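## Task

A slide box is resting on the open palm. Using the fingers and thumb alone, rotate it until the side carrying its label points upward. It fails if the box contacts anything besides the hand (wrist, camera or camera post included) or comes off the hand. It also fails if the arm or wrist moves, or if the palm stops facing upward at any moment. To end, bring everything to rest with no hand motor overloaded or near overload (a motor dead from the start is ignored), then declare completion. The hand is then flattened automatically; the box must not drop lower while that happens and must still show its label on top.

## Robot and tools

Setup: one six-joint arm (shoulder pan, shoulder lift, elbow, wrist 1-3) carrying a right robotic hand with index, middle and ring fingers plus a thumb, sixteen motors in all. The palm faces up with an object lying on it. The arm itself must never move; all work is done by the fingers. Two cameras: cam_high (fixed on a stand) and cam_wrist (rides on the hand), both 672x504.

Frames: poses, velocities and offsets use the arm's base frame (origin on the table under the base, +z up, roughly level). The hand point has its own axes: +z runs along straight fingers toward the tips, +x across the palm away from the thumb, +y out of the palm face. A mast on the palm side near the wrist can be struck.

execute_actions(actions, cameras): actions is a list of actions; each action is a table of up to 15 rows, one row per 1/30 s step; if fewer rows are given, the last one is held to fill 15 steps (0.5 s). Every row has exactly 24 numbers, each in [-1, 1], in this order:
1-6: dx, dy, dz, rx, ry, rz. These are an offset, not a pose: measured from the Hand target as it was when the action began, along base-frame axes, with 1.0 = 0.6 m or 180 degrees; rx, ry, rz form one rotation vector about the Hand target position. All rows in one action refer to that same start, and repeating an offset in a new action moves further. For this job send 0 for all six in every row: that re-requests the current Hand target and keeps the arm still.
7-22: absolute goal angles for the hinges, each scaled linearly between its stops (+1 and -1 ends given in degrees, then the value where it is straight): index_mcp, index_abd, index_pip, index_dip, middle_mcp, middle_abd, middle_pip, middle_dip, ring_mcp, ring_abd, ring_pip, ring_dip, thumb_cmc, thumb_axl, thumb_mcp, thumb_ipl. Finger _mcp (-18, +128; +0.75) curls at the knuckle toward the palm as it goes to -1; _abd (-60, +60; +0.00) swings the finger sideways, toward -1 away from the thumb; _pip (-29, +108; +0.58) and _dip (-21, +117; +0.70) bend the middle and last joints. thumb_cmc (-20, +120; +0.71) toward -1 brings the thumb round in front of the palm; thumb_axl (-27, +140; +0.68) spins it about its straight line; thumb_mcp (-69, +109; +0.23) and thumb_ipl (-77, +108; +0.17) bend it. The same order applies in hand_goal, hand_measured, hand_current_ma and hand_state.
23: current_limit, a cap for all motors, mapped from 0 mA at -1 to 550 mA at +1 (never below 11 mA); low values also slow and weaken fingers.
24: speed, hinge set-point rate of (speed + 1) / 2 times 8.5 rad/s.
At scene start current_limit is +0.4 and speed -0.6; values persist until rewritten. First call with an empty list to read the state and camera images, then copy the shown hand numbers to leave the hand unchanged (a 0 is a real command). cameras: list of names, ["all"], or []; an empty actions list returns all images by default.

move(target, speed, blend, stop_force, zero, blocking, cameras): drives the hand point along a straight path; target is one 24-number row or up to 15 rows, offsets from the Hand target in base axes, same scale. speed in m/s (0.002 to 3.6, default 0.25); blend in m; stop_force in N (3 to 120) ends the path on contact; zero resets its force reference; blocking=false returns early. Its result adds a move: line (done, off_target, moving, held, fault, plus limits). Moving the arm breaks this task, so this tool should not be needed.

wait(seconds 0 to 10, cameras): lets time pass holding the last command. stop(cameras): brakes a running move. zoom_image(camera, region=[x0, y0, x1, y1] pixels, at most 504 by 504) enlarges part of the newest cam_high or cam_wrist image. zero_wrist_force(): re-zeroes the wrist force sensor. finished_scene(scene): ends scene 1 or 2 (give the current number); this is the "done" declaration and cannot be undone; calls after it go to the next scene.

Results: hand point position (m) and quaternion in the base frame, velocities, Hand target (the pose offsets count from), joint positions and torques, wrist force/torque plus peak, motor temperatures, and the hand lines: hand_goal, hand_measured, hand_current_ma (positive pushes toward -1), hand_state per motor (moving, goal, blocked, overload), hand_current_limit, hand_speed.

Cautions: a motor held at 495 mA or more for 5 s shuts down for 10 s, so don't drive fingers hard into the object for long; lower current_limit or back the goal off after pressing. Before finishing, make sure no motor is overloaded or drawing near that current. Roll the object with gentle, slow finger motions so it never slides off, never touches the wrist, mast or camera, and doesn't fall. Keep the pose numbers zero so the arm and palm stay put. Arm faults (about 150 N force, or joint torque limits such as 26 N m on the wrists) freeze the arm for 10 s and stop hand commands being accepted. Check the label's side with the cameras before calling finished_scene.

Each tool is called after "Emit:" in YAML: its name, and indented under it one key for each argument.

## Session

Emit:
execute_actions:
  actions: []

Scene clock: 0.00 s.
end_effector_position=(+0.6034, +0.0947, +0.4066) hand_goal=(+0.754, +0.000, +0.576, +0.696, +0.754, +0.000, +0.576, +0.696, +0.754, +0.000, +0.576, +0.696, -0.104, +0.540, +0.162, +0.106) hand_measured=(+0.776, +0.000, +0.584, +0.698, +0.768, +0.000, +0.578, +0.696, +0.760, +0.000, +0.576, +0.696, -0.092, +0.544, +0.164, +0.108) hand_current_ma=(+82, +0, +22, +4, +51, +0, +8, +0, +23, +0, +2, +0, +41, +11, +8, +9) hand_state=(blocked, goal, goal, goal, goal, goal, goal, goal, goal, goal, goal, goal, goal, goal, goal, goal) hand_current_limit=0.40 hand_speed=-0.60 end_effector_quat_wxyz=(+0.478, +0.455, +0.542, +0.520)
Joint positions: [-0.135 -1.194 2.224 -4.169 -1.307 -0.044]
Joint velocities: within noise
Joint torques (N m): no reading
Motor temperatures (°C): [31 36 31 35 38 44]
Wrist force (N): no reading
Wrist torque (N m): no reading
Wrist force, peak (N): no reading
Hand target: +0.6034, +0.0947, +0.4066; +0.478, +0.455, +0.542, +0.520

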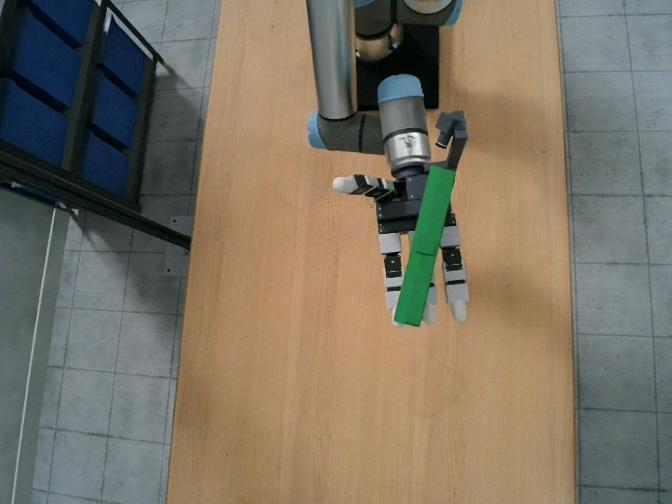

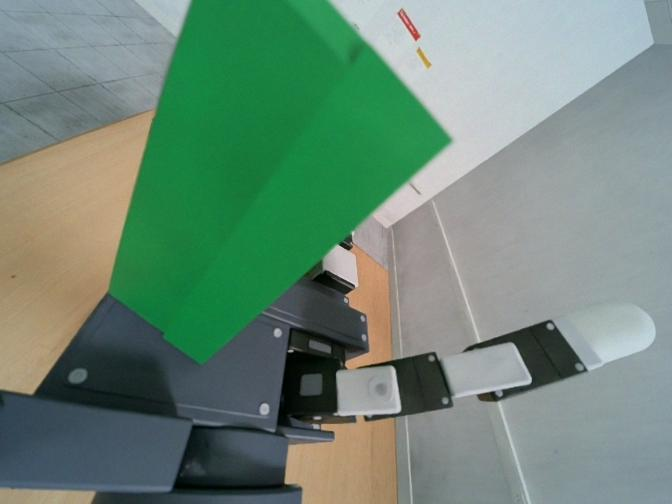

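Emit:
zoom_image:
  camera: "cam_high"
  region: [320, 90, 500, 345]

Emit:
zoom_image:
  camera: "cam_wrist"
  region: [0, 0, 504, 504]

Scaled by 1.976 from the camera's 672x504 image, which has a finer 960x720 frame.

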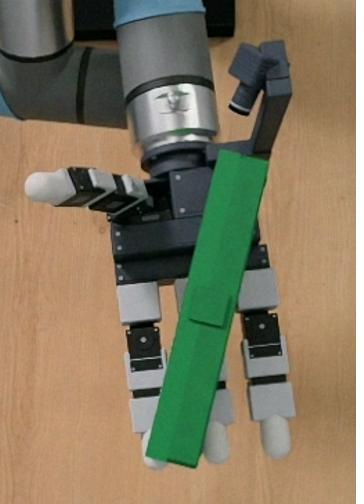

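Scaled by 1.000.

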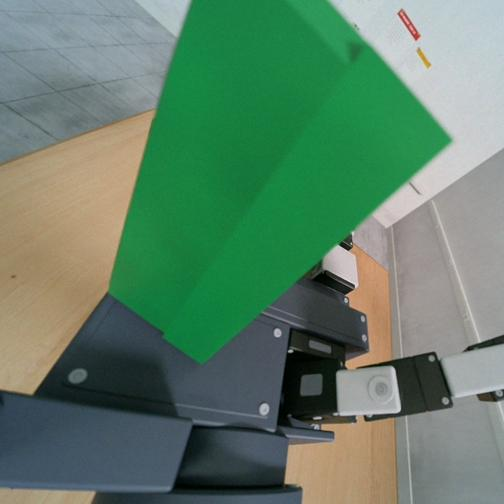

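Emit:
zoom_image:
  camera: "cam_high"
  region: [380, 155, 480, 245]

Emit:
zoom_image:
  camera: "cam_high"
  region: [370, 230, 480, 340]

Emit:
zoom_image:
  camera: "cam_wrist"
  region: [100, 180, 380, 390]

Emit:
zoom_image:
  camera: "cam_wrist"
  region: [140, 0, 480, 255]

Scaled by 5.040 from the camera's 672x504 image, which has a finer 960x720 frame.

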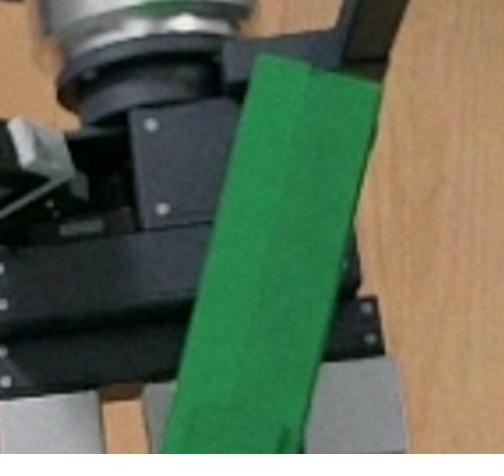

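Scaled by 4.582 from the camera's 672x504 image, which has a finer 960x720 frame.

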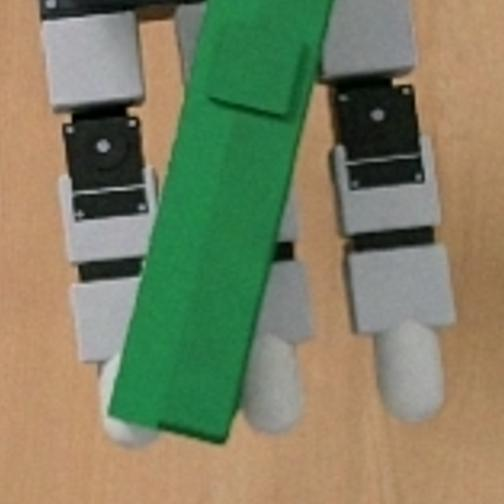

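Scaled by 1.800 from the camera's 672x504 image, which has a finer 960x720 frame.

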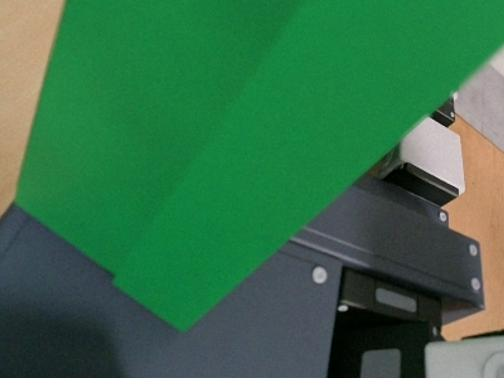

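Scaled by 1.482 from the camera's 672x504 image, which has a finer 960x720 frame.

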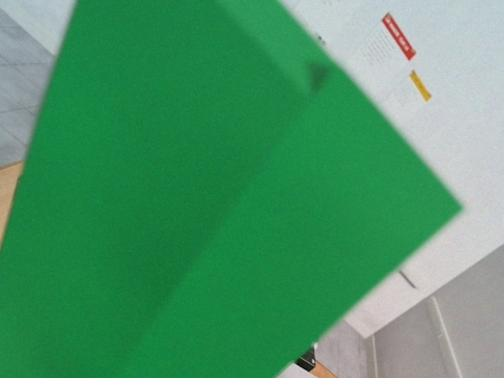

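Emit:
execute_actions:
  actions:
    - [[0,0,0,0,0,0,0.754,0,0.576,0.696,0.754,0,0.576,0.696,0.754,0,0.576,0.696,-0.45,0.68,-0.112,-0.157,0.4,-0.8]]
    - [[0,0,0,0,0,0,0.754,0,0.576,0.696,0.754,0,0.576,0.696,0.754,0,0.576,0.696,-0.45,0.68,-0.112,-0.157,0.4,-0.8]]
  cameras: ["all"]

Scene clock: 7.43 s.
end_effector_position=(+0.6034, +0.0947, +0.4066) hand_goal=(+0.754, +0.000, +0.576, +0.696, +0.754, +0.000, +0.576, +0.696, +0.754, +0.000, +0.576, +0.696, -0.450, +0.680, -0.112, -0.156) hand_measured=(+0.776, +0.000, +0.584, +0.698, +0.768, +0.000, +0.578, +0.696, +0.760, +0.000, +0.576, +0.696, -0.444, +0.678, -0.112, -0.154) hand_current_ma=(+82, +0, +22, +4, +51, +0, +8, +0, +23, +0, +2, +0, +16, -7, -2, +5) hand_state=(blocked, goal, goal, goal, goal, goal, goal, goal, goal, goal, goal, goal, goal, goal, goal, goal) hand_current_limit=0.40 hand_speed=-0.80 end_effector_quat_wxyz=(+0.478, +0.455, +0.542, +0.520)
Joint positions: [-0.135 -1.194 2.224 -4.169 -1.307 -0.044]
Joint torques (N m): [3.33 -25.82 -11.31 -3.4 -0.75 -0.93]
Wrist force (N): [-0.2 0.1 0.0]
Wrist torque (N m): [0.02 0.02 -0.03]
Wrist force, peak (N): [-0.4 0.1 0.2]
Hand target: +0.6034, +0.0947, +0.4066; +0.478, +0.455, +0.542, +0.520
Off the commanded pose: 0.000 m, 0 deg.

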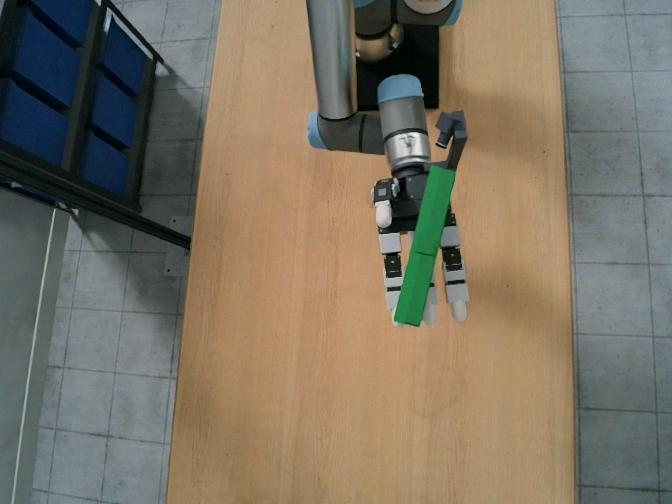

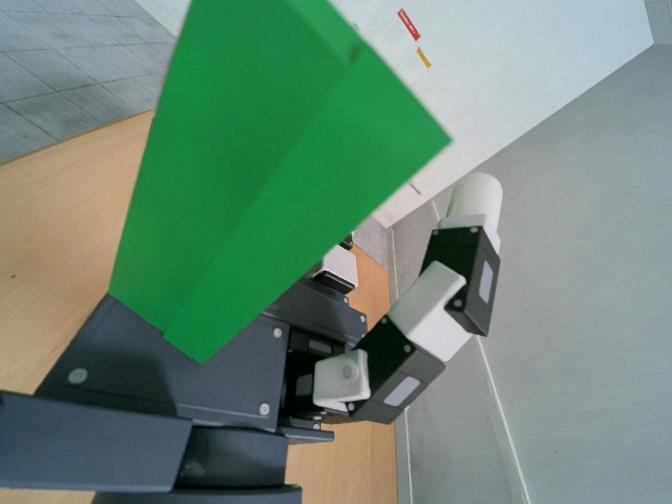

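Emit:
execute_actions:
  actions:
    - [[0,0,0,0,0,0,0.754,0,0.576,0.696,0.754,0,0.576,0.696,0.754,0,0.576,0.696,-0.71,0.68,-0.112,-0.157,0.4,-0.85]]
    - [[0,0,0,0,0,0,0.754,0,0.576,0.696,0.754,0,0.576,0.696,0.754,0,0.576,0.696,-0.71,0.68,-0.112,-0.157,0.4,-0.85]]
  cameras: ["all"]

Emit:
zoom_image:
  camera: "cam_high"
  region: [360, 150, 500, 340]

Scene clock: 8.80 s.
end_effector_position=(+0.6034, +0.0947, +0.4066) hand_goal=(+0.754, +0.000, +0.576, +0.696, +0.754, +0.000, +0.576, +0.696, +0.754, +0.000, +0.576, +0.696, -0.710, +0.680, -0.112, -0.156) hand_measured=(+0.776, +0.000, +0.584, +0.698, +0.768, +0.000, +0.578, +0.696, +0.760, +0.000, +0.576, +0.696, -0.708, +0.678, -0.112, -0.154) hand_current_ma=(+82, +0, +22, +4, +51, +0, +8, +0, +23, +0, +2, +0, +4, -7, -2, +5) hand_state=(blocked, goal, goal, goal, goal, goal, goal, goal, goal, goal, goal, goal, goal, goal, goal, goal) hand_current_limit=0.40 hand_speed=-0.85 end_effector_quat_wxyz=(+0.478, +0.455, +0.542, +0.520)
Joint positions: [-0.135 -1.194 2.224 -4.169 -1.307 -0.044]
Joint torques (N m): [3.36 -25.27 -10.78 -3.57 -0.75 -1.1]
Wrist force (N): [-0.1 -0.1 -0.1]
Wrist torque (N m): [0.01 0.01 -0.04]
Wrist force, peak (N): [-0.3 -0.1 0.0]
Hand target: +0.6034, +0.0947, +0.4066; +0.478, +0.455, +0.542, +0.520
Off the commanded pose: 0.000 m, 0 deg.

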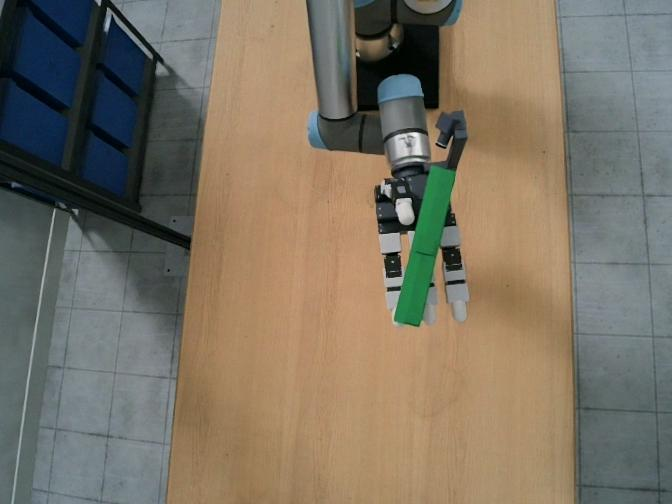

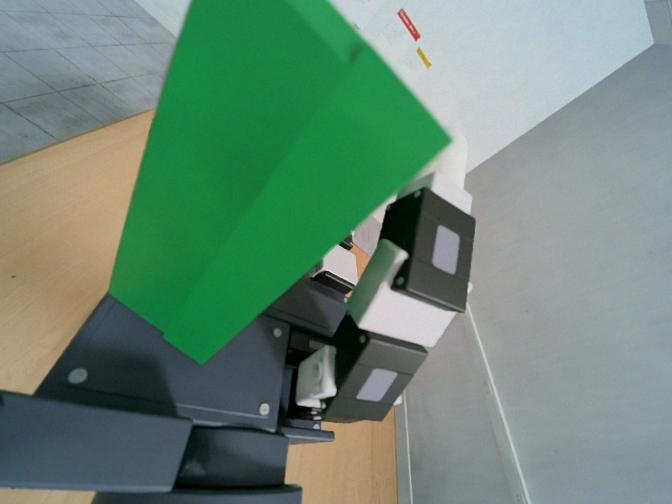

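Scaled by 2.653 from the camera's 672x504 image, which has a finer 960x720 frame.

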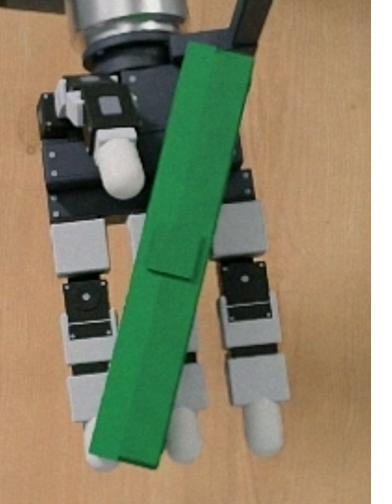

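Emit:
execute_actions:
  actions:
    - [[0,0,0,0,0,0,0.754,0,0.576,0.696,0.754,0,0.576,0.696,0.754,0,0.576,0.696,-0.80,0.68,-0.112,-0.157,0.4,-0.92]]
  cameras: ["all"]

Emit:
zoom_image:
  camera: "cam_high"
  region: [360, 150, 500, 340]

Scene clock: 9.63 s.
end_effector_position=(+0.6034, +0.0947, +0.4066) hand_goal=(+0.754, +0.000, +0.576, +0.696, +0.754, +0.000, +0.576, +0.696, +0.754, +0.000, +0.576, +0.696, -0.800, +0.680, -0.112, -0.156) hand_measured=(+0.776, +0.000, +0.584, +0.698, +0.772, +0.000, +0.580, +0.696, +0.760, +0.000, +0.576, +0.696, -0.794, +0.680, -0.112, -0.154) hand_current_ma=(+82, +0, +22, +4, +69, +0, +14, +0, +23, +0, +2, +0, +18, -2, -2, +5) hand_state=(blocked, goal, goal, goal, goal, goal, goal, goal, goal, goal, goal, goal, goal, goal, goal, goal) hand_current_limit=0.40 hand_speed=-0.92 end_effector_quat_wxyz=(+0.478, +0.455, +0.542, +0.520)
Joint positions: [-0.135 -1.194 2.224 -4.169 -1.307 -0.044]
Joint torques (N m): [3.88 -25.21 -10.96 -3.66 -0.82 -1.13]
Wrist force (N): [0.0 0.0 -0.1]
Wrist torque (N m): [0.02 0.00 -0.04]
Wrist force, peak (N): [-0.1 0.1 -0.3]
Hand target: +0.6034, +0.0947, +0.4066; +0.478, +0.455, +0.542, +0.520
Off the commanded pose: 0.000 m, 0 deg.

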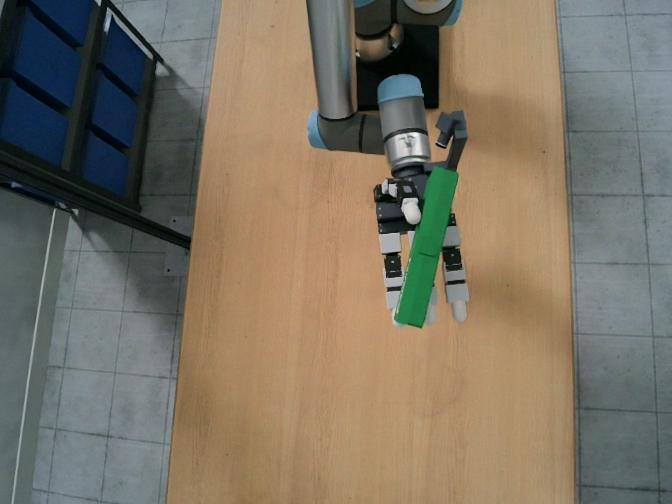

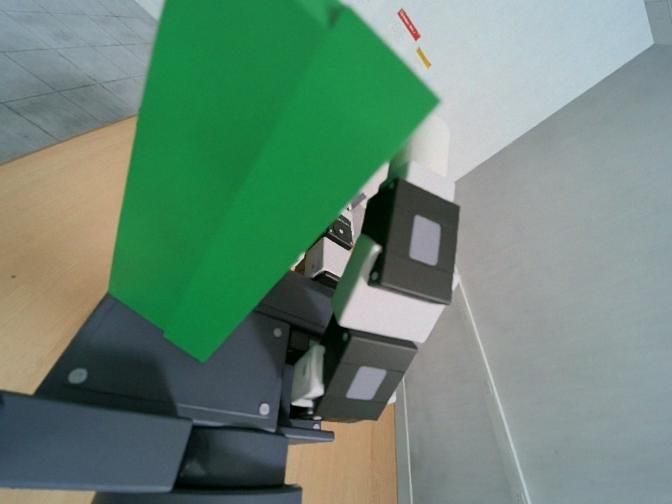

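Scaled by 2.653 from the camera's 672x504 image, which has a finer 960x720 frame.

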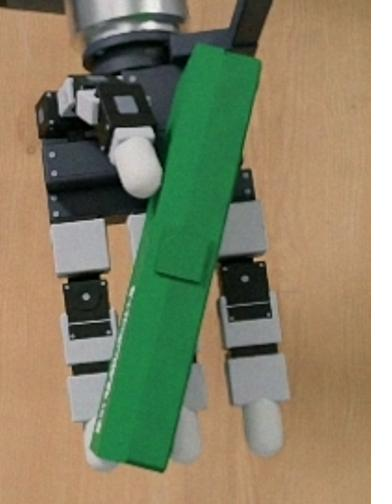

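Emit:
zoom_image:
  camera: "cam_high"
  region: [385, 240, 445, 335]

Scaled by 5.305 from the camera's 672x504 image, which has a finer 960x720 frame.

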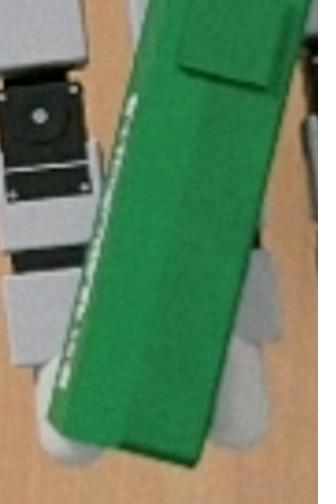

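Emit:
execute_actions:
  actions:
    - [[0,0,0,0,0,0,0.754,0,0.576,0.696,0.754,0,0.576,0.696,0.754,0,0.576,0.696,-0.45,0.68,-0.112,-0.157,0.4,-0.93]]
    - [[0,0,0,0,0,0,0.754,0,0.576,0.696,0.754,0,0.576,0.696,0.754,0,0.576,0.696,-0.45,0.68,-0.112,-0.157,0.4,-0.93]]
    - [[0,0,0,0,0,0,0.754,0.1,0.576,0.696,0.754,0.1,0.576,0.696,0.274,0,0.98,0.696,-0.45,0.68,-0.112,-0.157,0.4,-0.93]]
    - [[0,0,0,0,0,0,0.754,0.2,0.576,0.696,0.754,0.2,0.576,0.696,0.274,0,0.98,0.696,-0.45,0.68,-0.112,-0.157,0.4,-0.93]]
    - [[0,0,0,0,0,0,0.754,0.2,0.576,0.696,0.754,0.2,0.576,0.696,0.274,0,0.98,0.696,-0.45,0.68,-0.112,-0.157,0.4,-0.93]]
  cameras: ["all"]

Emit:
zoom_image:
  camera: "cam_high"
  region: [360, 150, 500, 340]

Scene clock: 17.17 s.
end_effector_position=(+0.6034, +0.0947, +0.4066) hand_goal=(+0.754, +0.200, +0.576, +0.696, +0.754, +0.200, +0.576, +0.696, +0.274, +0.000, +0.980, +0.696, -0.450, +0.680, -0.112, -0.156) hand_measured=(+0.776, +0.194, +0.584, +0.698, +0.772, +0.196, +0.580, +0.696, +0.294, +0.000, +0.980, +0.696, -0.452, +0.680, -0.112, -0.154) hand_current_ma=(+88, -16, +25, +4, +69, -8, +14, +0, +74, +0, +0, +0, -3, -2, -2, +4) hand_state=(blocked, goal, goal, goal, goal, goal, goal, goal, goal, goal, goal, goal, goal, goal, goal, goal) hand_current_limit=0.40 hand_speed=-0.93 end_effector_quat_wxyz=(+0.478, +0.455, +0.542, +0.520)
Joint positions: [-0.135 -1.194 2.224 -4.169 -1.307 -0.044]
Joint torques (N m): [5.42 -22.97 -9.42 -3.65 -1.44 -1.73]
Wrist force (N): [-0.2 0.0 -0.2]
Wrist torque (N m): [0.03 0.04 -0.02]
Wrist force, peak (N): [-0.2 0.4 -0.2]
Hand target: +0.6034, +0.0947, +0.4066; +0.478, +0.455, +0.542, +0.520
Off the commanded pose: 0.000 m, 0 deg.

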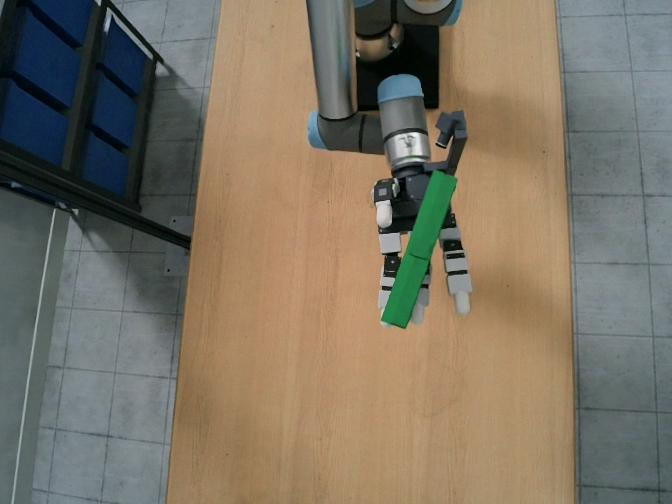

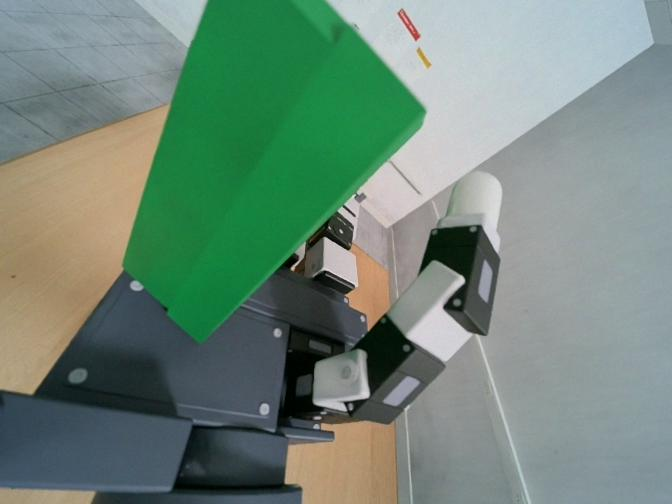

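Scaled by 2.653 from the camera's 672x504 image, which has a finer 960x720 frame.

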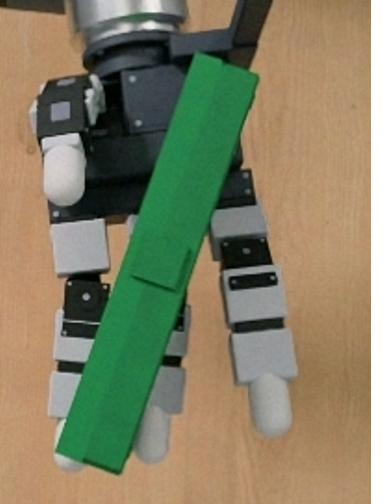

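Emit:
execute_actions:
  actions:
    - [[0,0,0,0,0,0,0.754,0.3,0.576,0.696,0.754,0.3,0.576,0.696,0.274,0,0.98,0.696,-0.45,0.68,-0.112,-0.157,0.4,-0.93]]
    - [[0,0,0,0,0,0,0.754,0.4,0.576,0.696,0.754,0.4,0.576,0.696,0.274,0,0.98,0.696,-0.45,0.68,-0.112,-0.157,0.4,-0.93]]
    - [[0,0,0,0,0,0,0.754,0.5,0.576,0.696,0.754,0.5,0.576,0.696,0.274,0,0.98,0.696,-0.45,0.68,-0.112,-0.157,0.4,-0.93]]
    - [[0,0,0,0,0,0,0.754,0.5,0.576,0.696,0.754,0.5,0.576,0.696,0.274,0,0.98,0.696,-0.45,0.68,-0.112,-0.157,0.4,-0.93]]
  cameras: ["all"]

Emit:
zoom_image:
  camera: "cam_high"
  region: [340, 150, 500, 340]

Scene clock: 19.60 s.
end_effector_position=(+0.6034, +0.0947, +0.4066) hand_goal=(+0.754, +0.500, +0.576, +0.696, +0.754, +0.500, +0.576, +0.696, +0.274, +0.000, +0.980, +0.696, -0.450, +0.680, -0.112, -0.156) hand_measured=(+0.776, +0.494, +0.584, +0.698, +0.772, +0.496, +0.580, +0.696, +0.294, +0.000, +0.980, +0.696, -0.452, +0.680, -0.112, -0.154) hand_current_ma=(+88, -15, +27, +4, +69, -8, +14, +0, +74, +0, +0, +0, -3, -2, -2, +4) hand_state=(blocked, goal, goal, goal, goal, goal, goal, goal, goal, goal, goal, goal, goal, goal, goal, goal) hand_current_limit=0.40 hand_speed=-0.93 end_effector_quat_wxyz=(+0.478, +0.455, +0.542, +0.520)
Joint positions: [-0.135 -1.194 2.224 -4.169 -1.307 -0.044]
Joint torques (N m): [5.05 -23.65 -8.47 -3.58 -1.52 -1.97]
Wrist force (N): [0.0 -0.1 -0.1]
Wrist torque (N m): [0.00 0.01 0.02]
Wrist force, peak (N): [-0.4 0.1 0.1]
Hand target: +0.6034, +0.0947, +0.4066; +0.478, +0.455, +0.542, +0.520
Off the commanded pose: 0.000 m, 0 deg.

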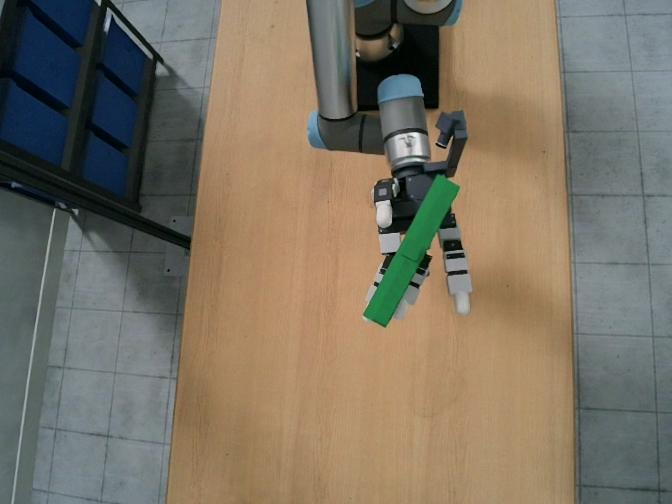

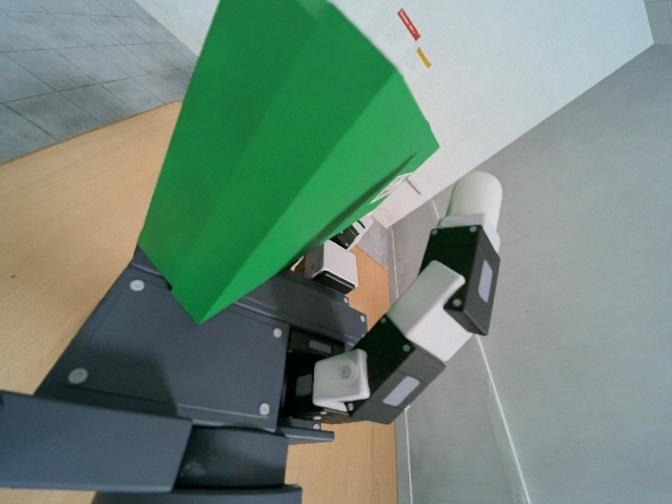

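Scaled by 2.653 from the camera's 672x504 image, which has a finer 960x720 frame.

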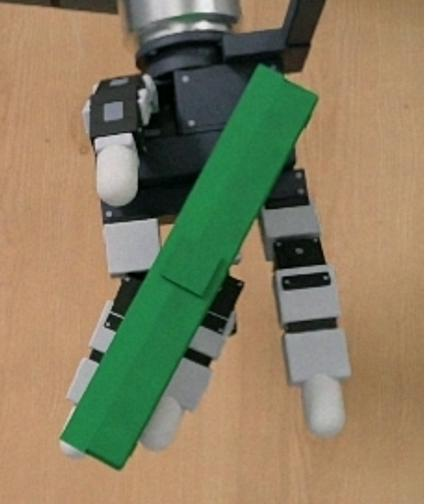

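Emit:
execute_actions:
  actions:
    - [[0,0,0,0,0,0,0.754,0.6,0.576,0.696,0.754,0.6,0.576,0.696,0.274,0,0.98,0.696,-0.45,0.68,-0.112,-0.157,0.4,-0.93]]
    - [[0,0,0,0,0,0,0.754,0.7,0.576,0.696,0.754,0.65,0.576,0.696,0.274,0,0.98,0.696,-0.45,0.68,-0.112,-0.157,0.4,-0.93]]
    - [[0,0,0,0,0,0,0.754,0.75,0.576,0.696,0.754,0.65,0.576,0.696,0.274,0,0.98,0.696,-0.45,0.68,-0.112,-0.157,0.4,-0.93]]
  cameras: ["all"]

Emit:
zoom_image:
  camera: "cam_high"
  region: [340, 150, 500, 340]

Scene clock: 22.50 s.
end_effector_position=(+0.6034, +0.0947, +0.4066) hand_goal=(+0.754, +0.750, +0.576, +0.696, +0.754, +0.650, +0.576, +0.696, +0.274, +0.000, +0.980, +0.696, -0.450, +0.680, -0.112, -0.156) hand_measured=(+0.776, +0.746, +0.584, +0.698, +0.772, +0.638, +0.580, +0.696, +0.294, +0.000, +0.980, +0.696, -0.452, +0.680, -0.112, -0.154) hand_current_ma=(+88, -8, +27, +4, +69, -36, +14, +0, +74, +0, +0, +0, -3, -2, -2, +4) hand_state=(blocked, goal, goal, goal, goal, goal, goal, goal, goal, goal, goal, goal, goal, goal, goal, goal) hand_current_limit=0.40 hand_speed=-0.93 end_effector_quat_wxyz=(+0.478, +0.455, +0.542, +0.520)
Joint positions: [-0.135 -1.194 2.224 -4.169 -1.307 -0.044]
Joint torques (N m): [5.43 -23.31 -7.95 -3.56 -1.74 -2.24]
Wrist force (N): [-0.1 0.1 0.1]
Wrist torque (N m): [0.01 0.01 0.04]
Wrist force, peak (N): [-0.5 0.0 -0.2]
Hand target: +0.6034, +0.0947, +0.4066; +0.478, +0.455, +0.542, +0.520
Off the commanded pose: 0.000 m, 0 deg.

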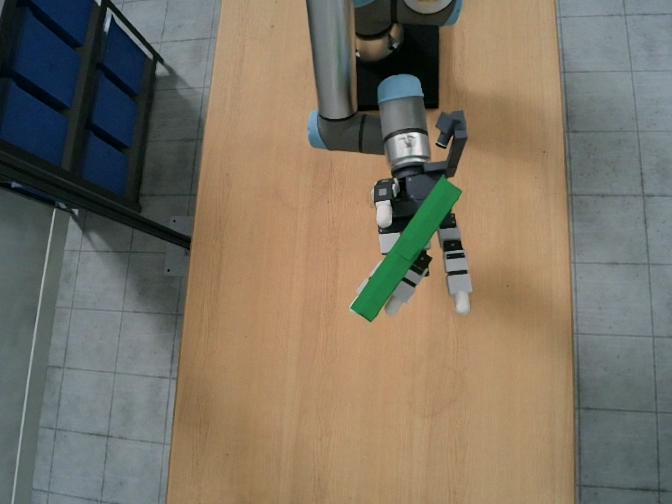

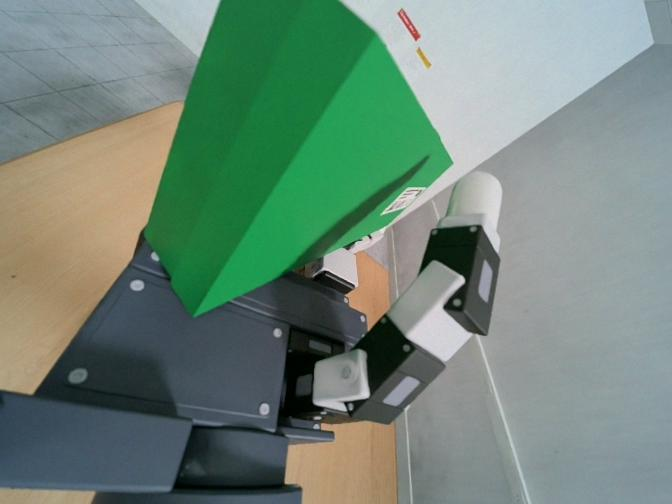

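Scaled by 2.653 from the camera's 672x504 image, which has a finer 960x720 frame.

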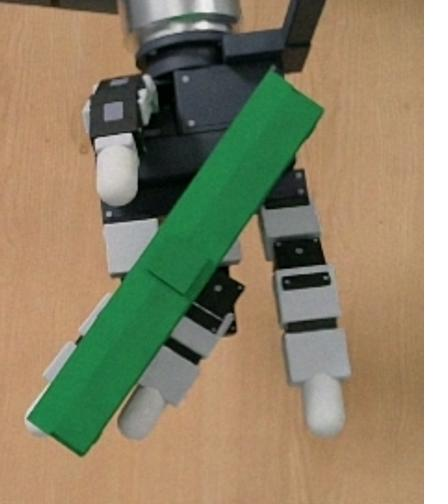

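Emit:
execute_actions:
  actions:
    - [[0,0,0,0,0,0,0.754,0.75,0.576,0.696,0.754,0.64,0.576,0.696,0.1,0,0.7,0.696,-0.40,0.68,-0.281,-0.05,0.4,-0.88]]
    - [[0,0,0,0,0,0,0.754,0.75,0.576,0.696,0.754,0.64,0.576,0.696,-0.11,0,0.576,0.696,-0.40,0.68,-0.281,-0.05,0.4,-0.88]]
    - [[0,0,0,0,0,0,0.754,0.75,0.576,0.696,0.754,0.64,0.576,0.696,-0.11,0,0.576,0.696,-0.54,0.68,-0.281,-0.05,0.4,-0.9]]
  cameras: ["all"]

Emit:
zoom_image:
  camera: "cam_high"
  region: [340, 150, 500, 340]

Scene clock: 26.70 s.
end_effector_position=(+0.6034, +0.0947, +0.4066) hand_goal=(+0.754, +0.750, +0.576, +0.696, +0.754, +0.640, +0.576, +0.696, -0.110, +0.000, +0.576, +0.696, -0.540, +0.680, -0.280, -0.050) hand_measured=(+0.776, +0.746, +0.584, +0.698, +0.772, +0.636, +0.580, +0.696, -0.096, +0.000, +0.582, +0.696, -0.536, +0.680, -0.282, -0.054) hand_current_ma=(+88, -8, +27, +4, +69, -10, +14, +0, +48, +0, +18, +0, +10, -2, -5, -19) hand_state=(blocked, goal, goal, goal, goal, goal, goal, goal, goal, goal, goal, goal, goal, goal, goal, goal) hand_current_limit=0.40 hand_speed=-0.90 end_effector_quat_wxyz=(+0.478, +0.455, +0.542, +0.520)
Joint positions: [-0.135 -1.194 2.224 -4.169 -1.307 -0.044]
Joint torques (N m): [5.28 -23.33 -6.64 -3.47 -1.99 -2.43]
Wrist force (N): [-0.2 -0.1 -0.1]
Wrist torque (N m): [-0.03 0.02 0.02]
Wrist force, peak (N): [-0.4 -0.2 0.0]
Hand target: +0.6034, +0.0947, +0.4066; +0.478, +0.455, +0.542, +0.520
Off the commanded pose: 0.000 m, 0 deg.

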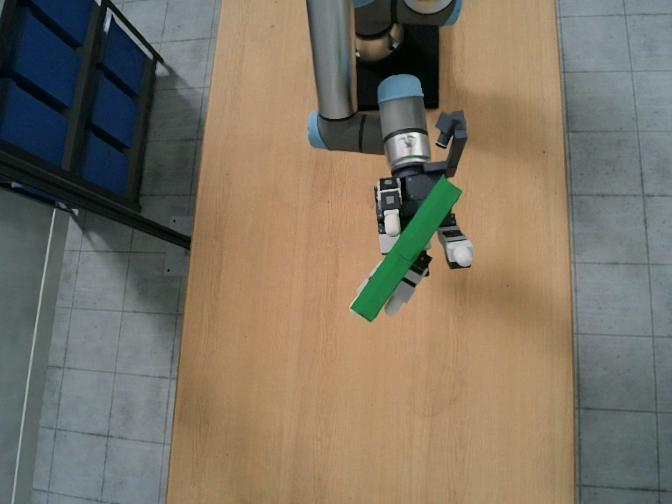

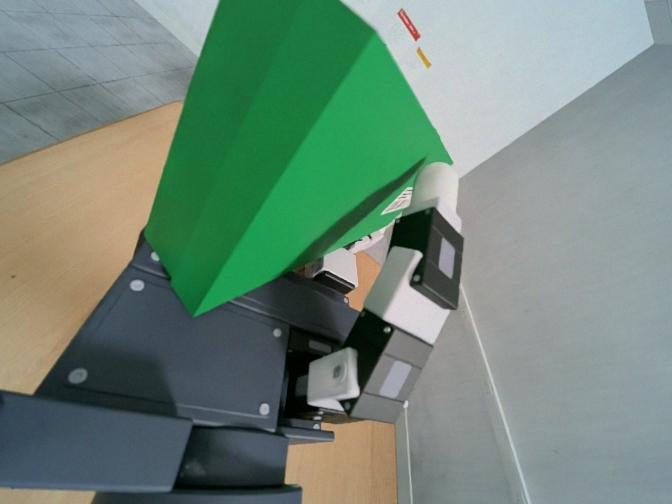

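Scaled by 2.653 from the camera's 672x504 image, which has a finer 960x720 frame.

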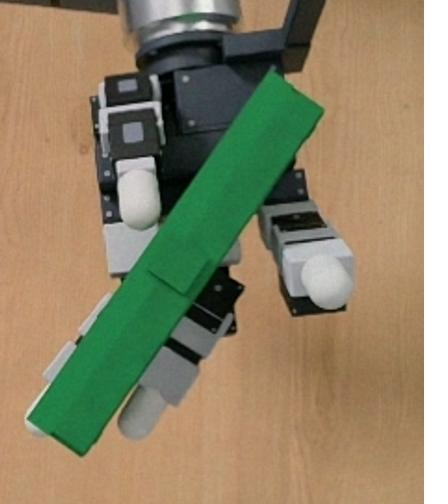

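Emit:
execute_actions:
  actions:
    - [[0,0,0,0,0,0,0.754,0.75,0.576,0.696,0.754,0.64,0.576,0.696,-0.11,0,0.576,0.696,-0.66,0.68,-0.281,-0.05,0.4,-0.92]]
    - [[0,0,0,0,0,0,0.754,0.75,0.576,0.696,0.754,0.64,0.576,0.696,-0.11,0,0.576,0.696,-0.70,0.68,-0.32,-0.05,0.4,-0.94]]
  cameras: ["all"]

Emit:
zoom_image:
  camera: "cam_high"
  region: [340, 150, 500, 340]

Scene clock: 28.13 s.
end_effector_position=(+0.6034, +0.0947, +0.4066) hand_goal=(+0.754, +0.750, +0.576, +0.696, +0.754, +0.640, +0.576, +0.696, -0.110, +0.000, +0.576, +0.696, -0.700, +0.680, -0.320, -0.050) hand_measured=(+0.776, +0.748, +0.584, +0.698, +0.772, +0.636, +0.582, +0.696, -0.096, +0.000, +0.582, +0.696, -0.698, +0.680, -0.322, -0.052) hand_current_ma=(+88, -4, +27, +4, +70, -10, +15, +0, +48, -1, +18, +0, +4, +0, -5, -8) hand_state=(blocked, goal, goal, goal, goal, goal, goal, goal, goal, goal, goal, goal, goal, goal, goal, goal) hand_current_limit=0.40 hand_speed=-0.94 end_effector_quat_wxyz=(+0.478, +0.455, +0.542, +0.520)
Joint positions: [-0.135 -1.194 2.224 -4.169 -1.307 -0.044]
Joint torques (N m): [4.93 -23.21 -6.48 -3.5 -2.08 -2.31]
Wrist force (N): [-0.2 0.0 -0.1]
Wrist torque (N m): [0.01 0.03 0.00]
Wrist force, peak (N): [-0.3 0.2 -0.2]
Hand target: +0.6034, +0.0947, +0.4066; +0.478, +0.455, +0.542, +0.520
Off the commanded pose: 0.000 m, 0 deg.

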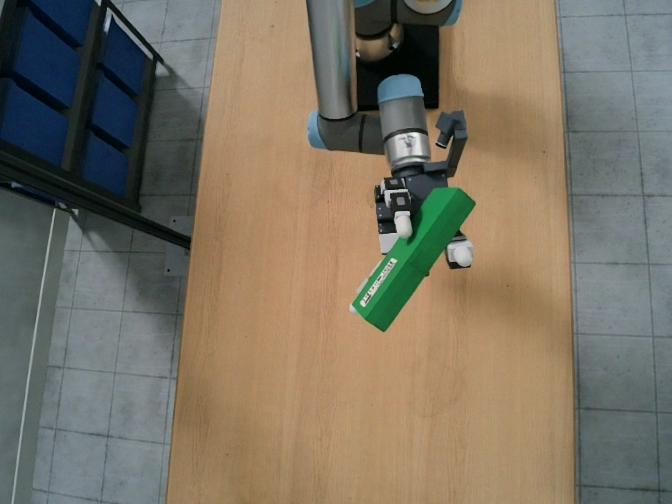

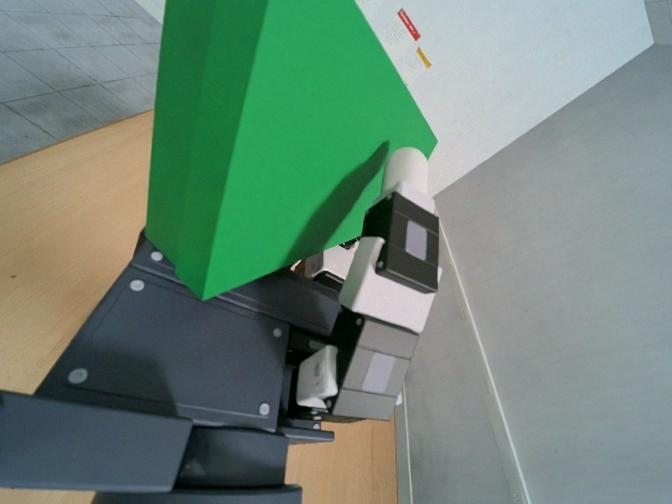

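Scaled by 2.653 from the camera's 672x504 image, which has a finer 960x720 frame.

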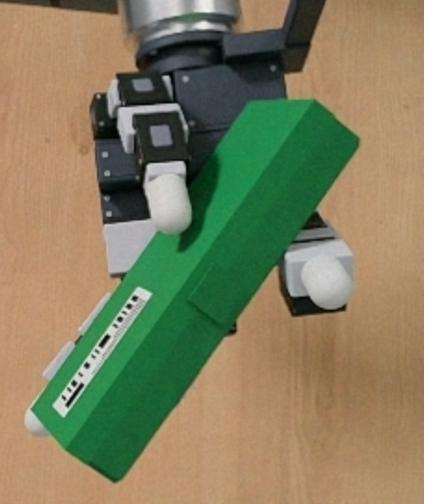

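Emit:
execute_actions:
  actions:
    - [[0,0,0,0,0,0,0.754,0.75,0.576,0.696,0.754,0.64,0.576,0.696,-0.11,0,0.576,0.696,-0.74,0.68,-0.34,-0.05,0.4,-0.95]]
  cameras: ["all"]

Emit:
zoom_image:
  camera: "cam_high"
  region: [340, 150, 500, 340]

Scene clock: 29.10 s.
end_effector_position=(+0.6034, +0.0947, +0.4066) hand_goal=(+0.754, +0.750, +0.576, +0.696, +0.754, +0.640, +0.576, +0.696, -0.110, +0.000, +0.576, +0.696, -0.740, +0.680, -0.340, -0.050) hand_measured=(+0.776, +0.748, +0.584, +0.698, +0.772, +0.636, +0.582, +0.696, -0.096, +0.000, +0.582, +0.696, -0.738, +0.680, -0.342, -0.052) hand_current_ma=(+88, -4, +27, +4, +70, -10, +15, +0, +48, -1, +18, +0, +4, +0, -5, -8) hand_state=(blocked, goal, goal, goal, goal, goal, goal, goal, goal, goal, goal, goal, goal, goal, goal, goal) hand_current_limit=0.40 hand_speed=-0.95 end_effector_quat_wxyz=(+0.478, +0.455, +0.542, +0.520)
Joint positions: [-0.135 -1.194 2.224 -4.169 -1.307 -0.044]
Joint torques (N m): [5.4 -23.47 -6.37 -3.53 -2.14 -2.32]
Wrist force (N): [0.1 -0.1 0.0]
Wrist torque (N m): [0.00 -0.01 0.03]
Wrist force, peak (N): [-0.3 0.2 -0.2]
Hand target: +0.6034, +0.0947, +0.4066; +0.478, +0.455, +0.542, +0.520
Off the commanded pose: 0.000 m, 0 deg.

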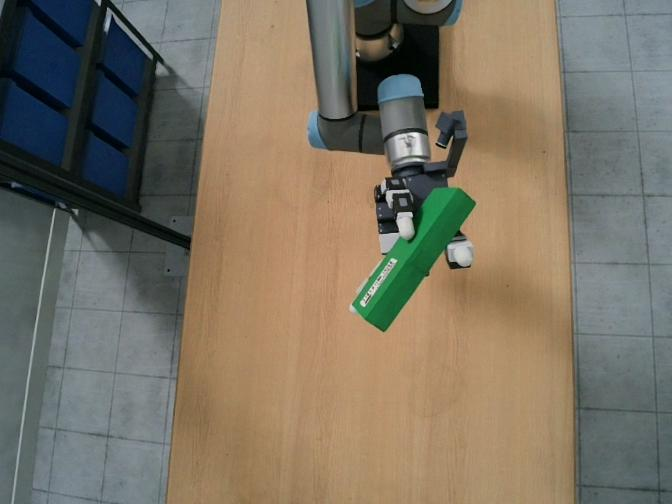

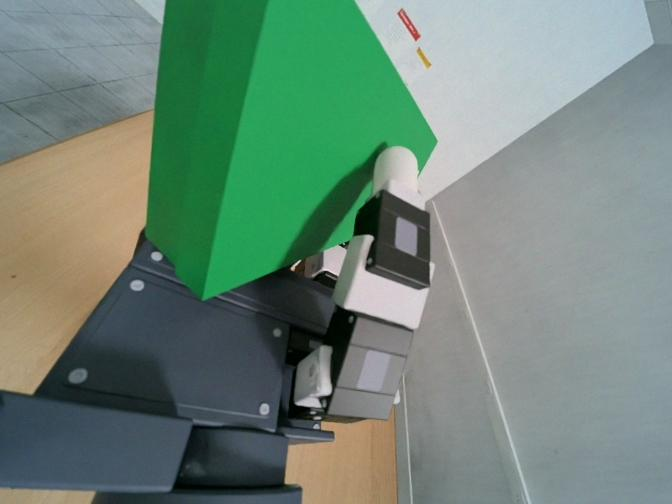

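Scaled by 2.653 from the camera's 672x504 image, which has a finer 960x720 frame.

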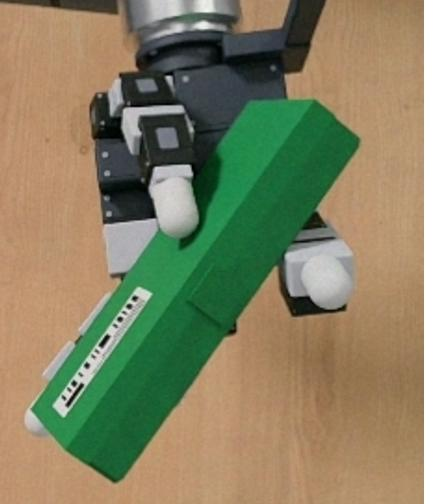

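Emit:
execute_actions:
  actions:
    - [[0,0,0,0,0,0,0.754,0.75,0.576,0.696,0.754,0.64,0.576,0.696,0.0,0,0.576,0.696,-0.60,0.68,-0.281,-0.05,0.4,-0.93]]
    - [[0,0,0,0,0,0,0.754,0.75,0.576,0.696,0.754,0.64,0.576,0.696,0.0,0,0.576,0.696,-0.60,0.68,-0.281,-0.05,0.4,-0.93]]
  cameras: ["all"]

Emit:
zoom_image:
  camera: "cam_high"
  region: [340, 150, 500, 340]

Scene clock: 30.53 s.
end_effector_position=(+0.6034, +0.0947, +0.4066) hand_goal=(+0.754, +0.750, +0.576, +0.696, +0.754, +0.640, +0.576, +0.696, +0.000, +0.000, +0.576, +0.696, -0.600, +0.680, -0.280, -0.050) hand_measured=(+0.776, +0.748, +0.584, +0.698, +0.772, +0.636, +0.582, +0.696, +0.006, +0.000, +0.582, +0.696, -0.602, +0.680, -0.290, -0.052) hand_current_ma=(+88, -3, +26, +4, +70, -12, +15, +0, +18, -1, +18, +0, -8, +0, -43, -8) hand_state=(blocked, goal, goal, goal, goal, goal, goal, goal, goal, goal, goal, goal, goal, goal, goal, goal) hand_current_limit=0.40 hand_speed=-0.93 end_effector_quat_wxyz=(+0.478, +0.455, +0.542, +0.520)
Joint positions: [-0.135 -1.194 2.224 -4.169 -1.307 -0.044]
Joint torques (N m): [5.25 -23.61 -6.16 -3.46 -2.21 -2.33]
Wrist force (N): [-0.2 0.0 -0.2]
Wrist torque (N m): [0.02 0.03 0.00]
Wrist force, peak (N): [-0.3 0.1 -0.3]
Hand target: +0.6034, +0.0947, +0.4066; +0.478, +0.455, +0.542, +0.520
Off the commanded pose: 0.000 m, 0 deg.

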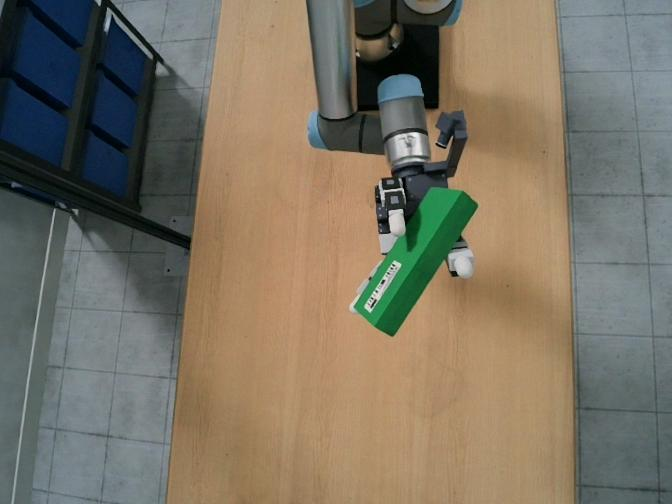

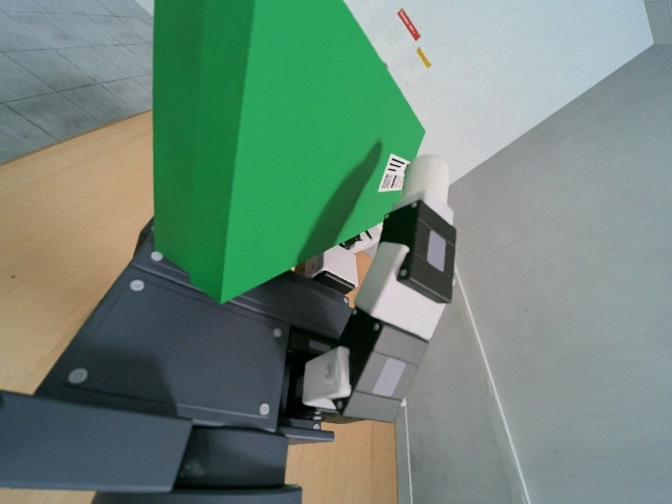

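Scaled by 2.653 from the camera's 672x504 image, which has a finer 960x720 frame.

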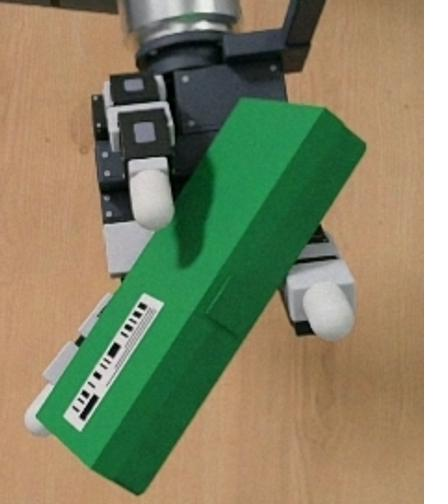

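Emit:
execute_actions:
  actions:
    - [[0,0,0,0,0,0,0.754,0.75,0.576,0.696,0.754,0.64,0.576,0.696,0.12,0,0.576,0.696,-0.50,0.68,-0.281,-0.05,0.4,-0.93]]
    - [[0,0,0,0,0,0,0.754,0.75,0.576,0.696,0.754,0.64,0.576,0.696,0.12,0,0.576,0.696,-0.50,0.68,-0.281,-0.05,0.4,-0.93]]
  cameras: ["all"]

Emit:
zoom_image:
  camera: "cam_high"
  region: [340, 150, 500, 340]

Scene clock: 31.90 s.
end_effector_position=(+0.6034, +0.0947, +0.4066) hand_goal=(+0.754, +0.750, +0.576, +0.696, +0.754, +0.640, +0.576, +0.696, +0.120, +0.000, +0.576, +0.696, -0.500, +0.680, -0.280, -0.050) hand_measured=(+0.776, +0.748, +0.584, +0.698, +0.772, +0.636, +0.582, +0.696, +0.128, +0.000, +0.582, +0.696, -0.502, +0.680, -0.290, -0.052) hand_current_ma=(+88, -3, +25, +4, +70, -12, +15, +0, +24, -1, +18, +0, -5, +0, -43, -8) hand_state=(blocked, goal, goal, goal, goal, goal, goal, goal, goal, goal, goal, goal, goal, goal, goal, goal) hand_current_limit=0.40 hand_speed=-0.93 end_effector_quat_wxyz=(+0.478, +0.455, +0.542, +0.520)
Joint positions: [-0.135 -1.194 2.224 -4.169 -1.307 -0.044]
Joint torques (N m): [5.38 -23.36 -5.56 -3.49 -2.12 -2.3]
Wrist force (N): [-0.2 0.0 -0.2]
Wrist torque (N m): [0.04 0.03 0.00]
Wrist force, peak (N): [-0.4 0.1 0.0]
Hand target: +0.6034, +0.0947, +0.4066; +0.478, +0.455, +0.542, +0.520
Off the commanded pose: 0.000 m, 0 deg.

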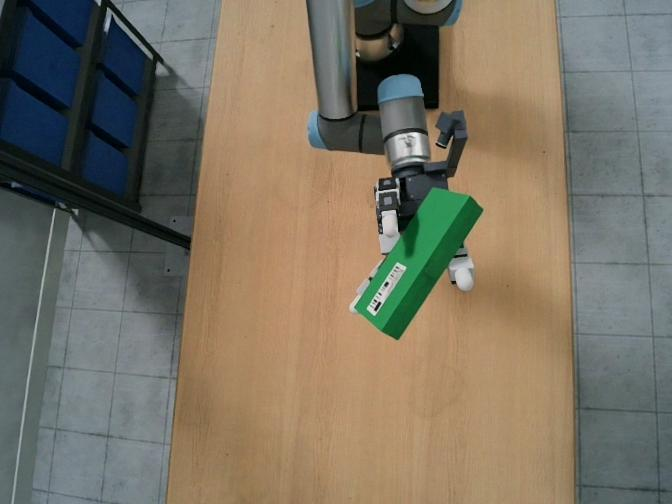

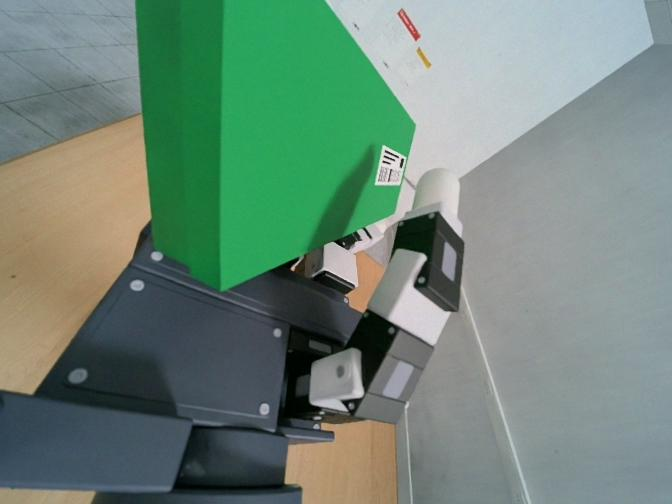

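Scaled by 2.653 from the camera's 672x504 image, which has a finer 960x720 frame.

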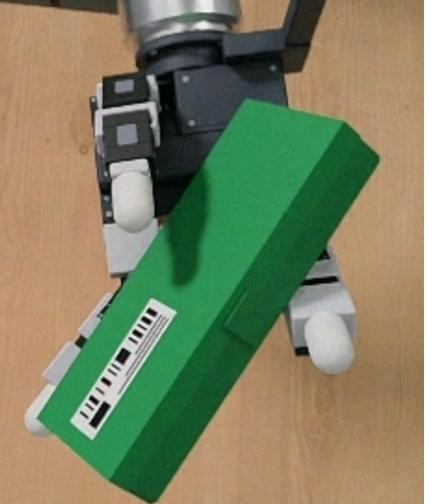

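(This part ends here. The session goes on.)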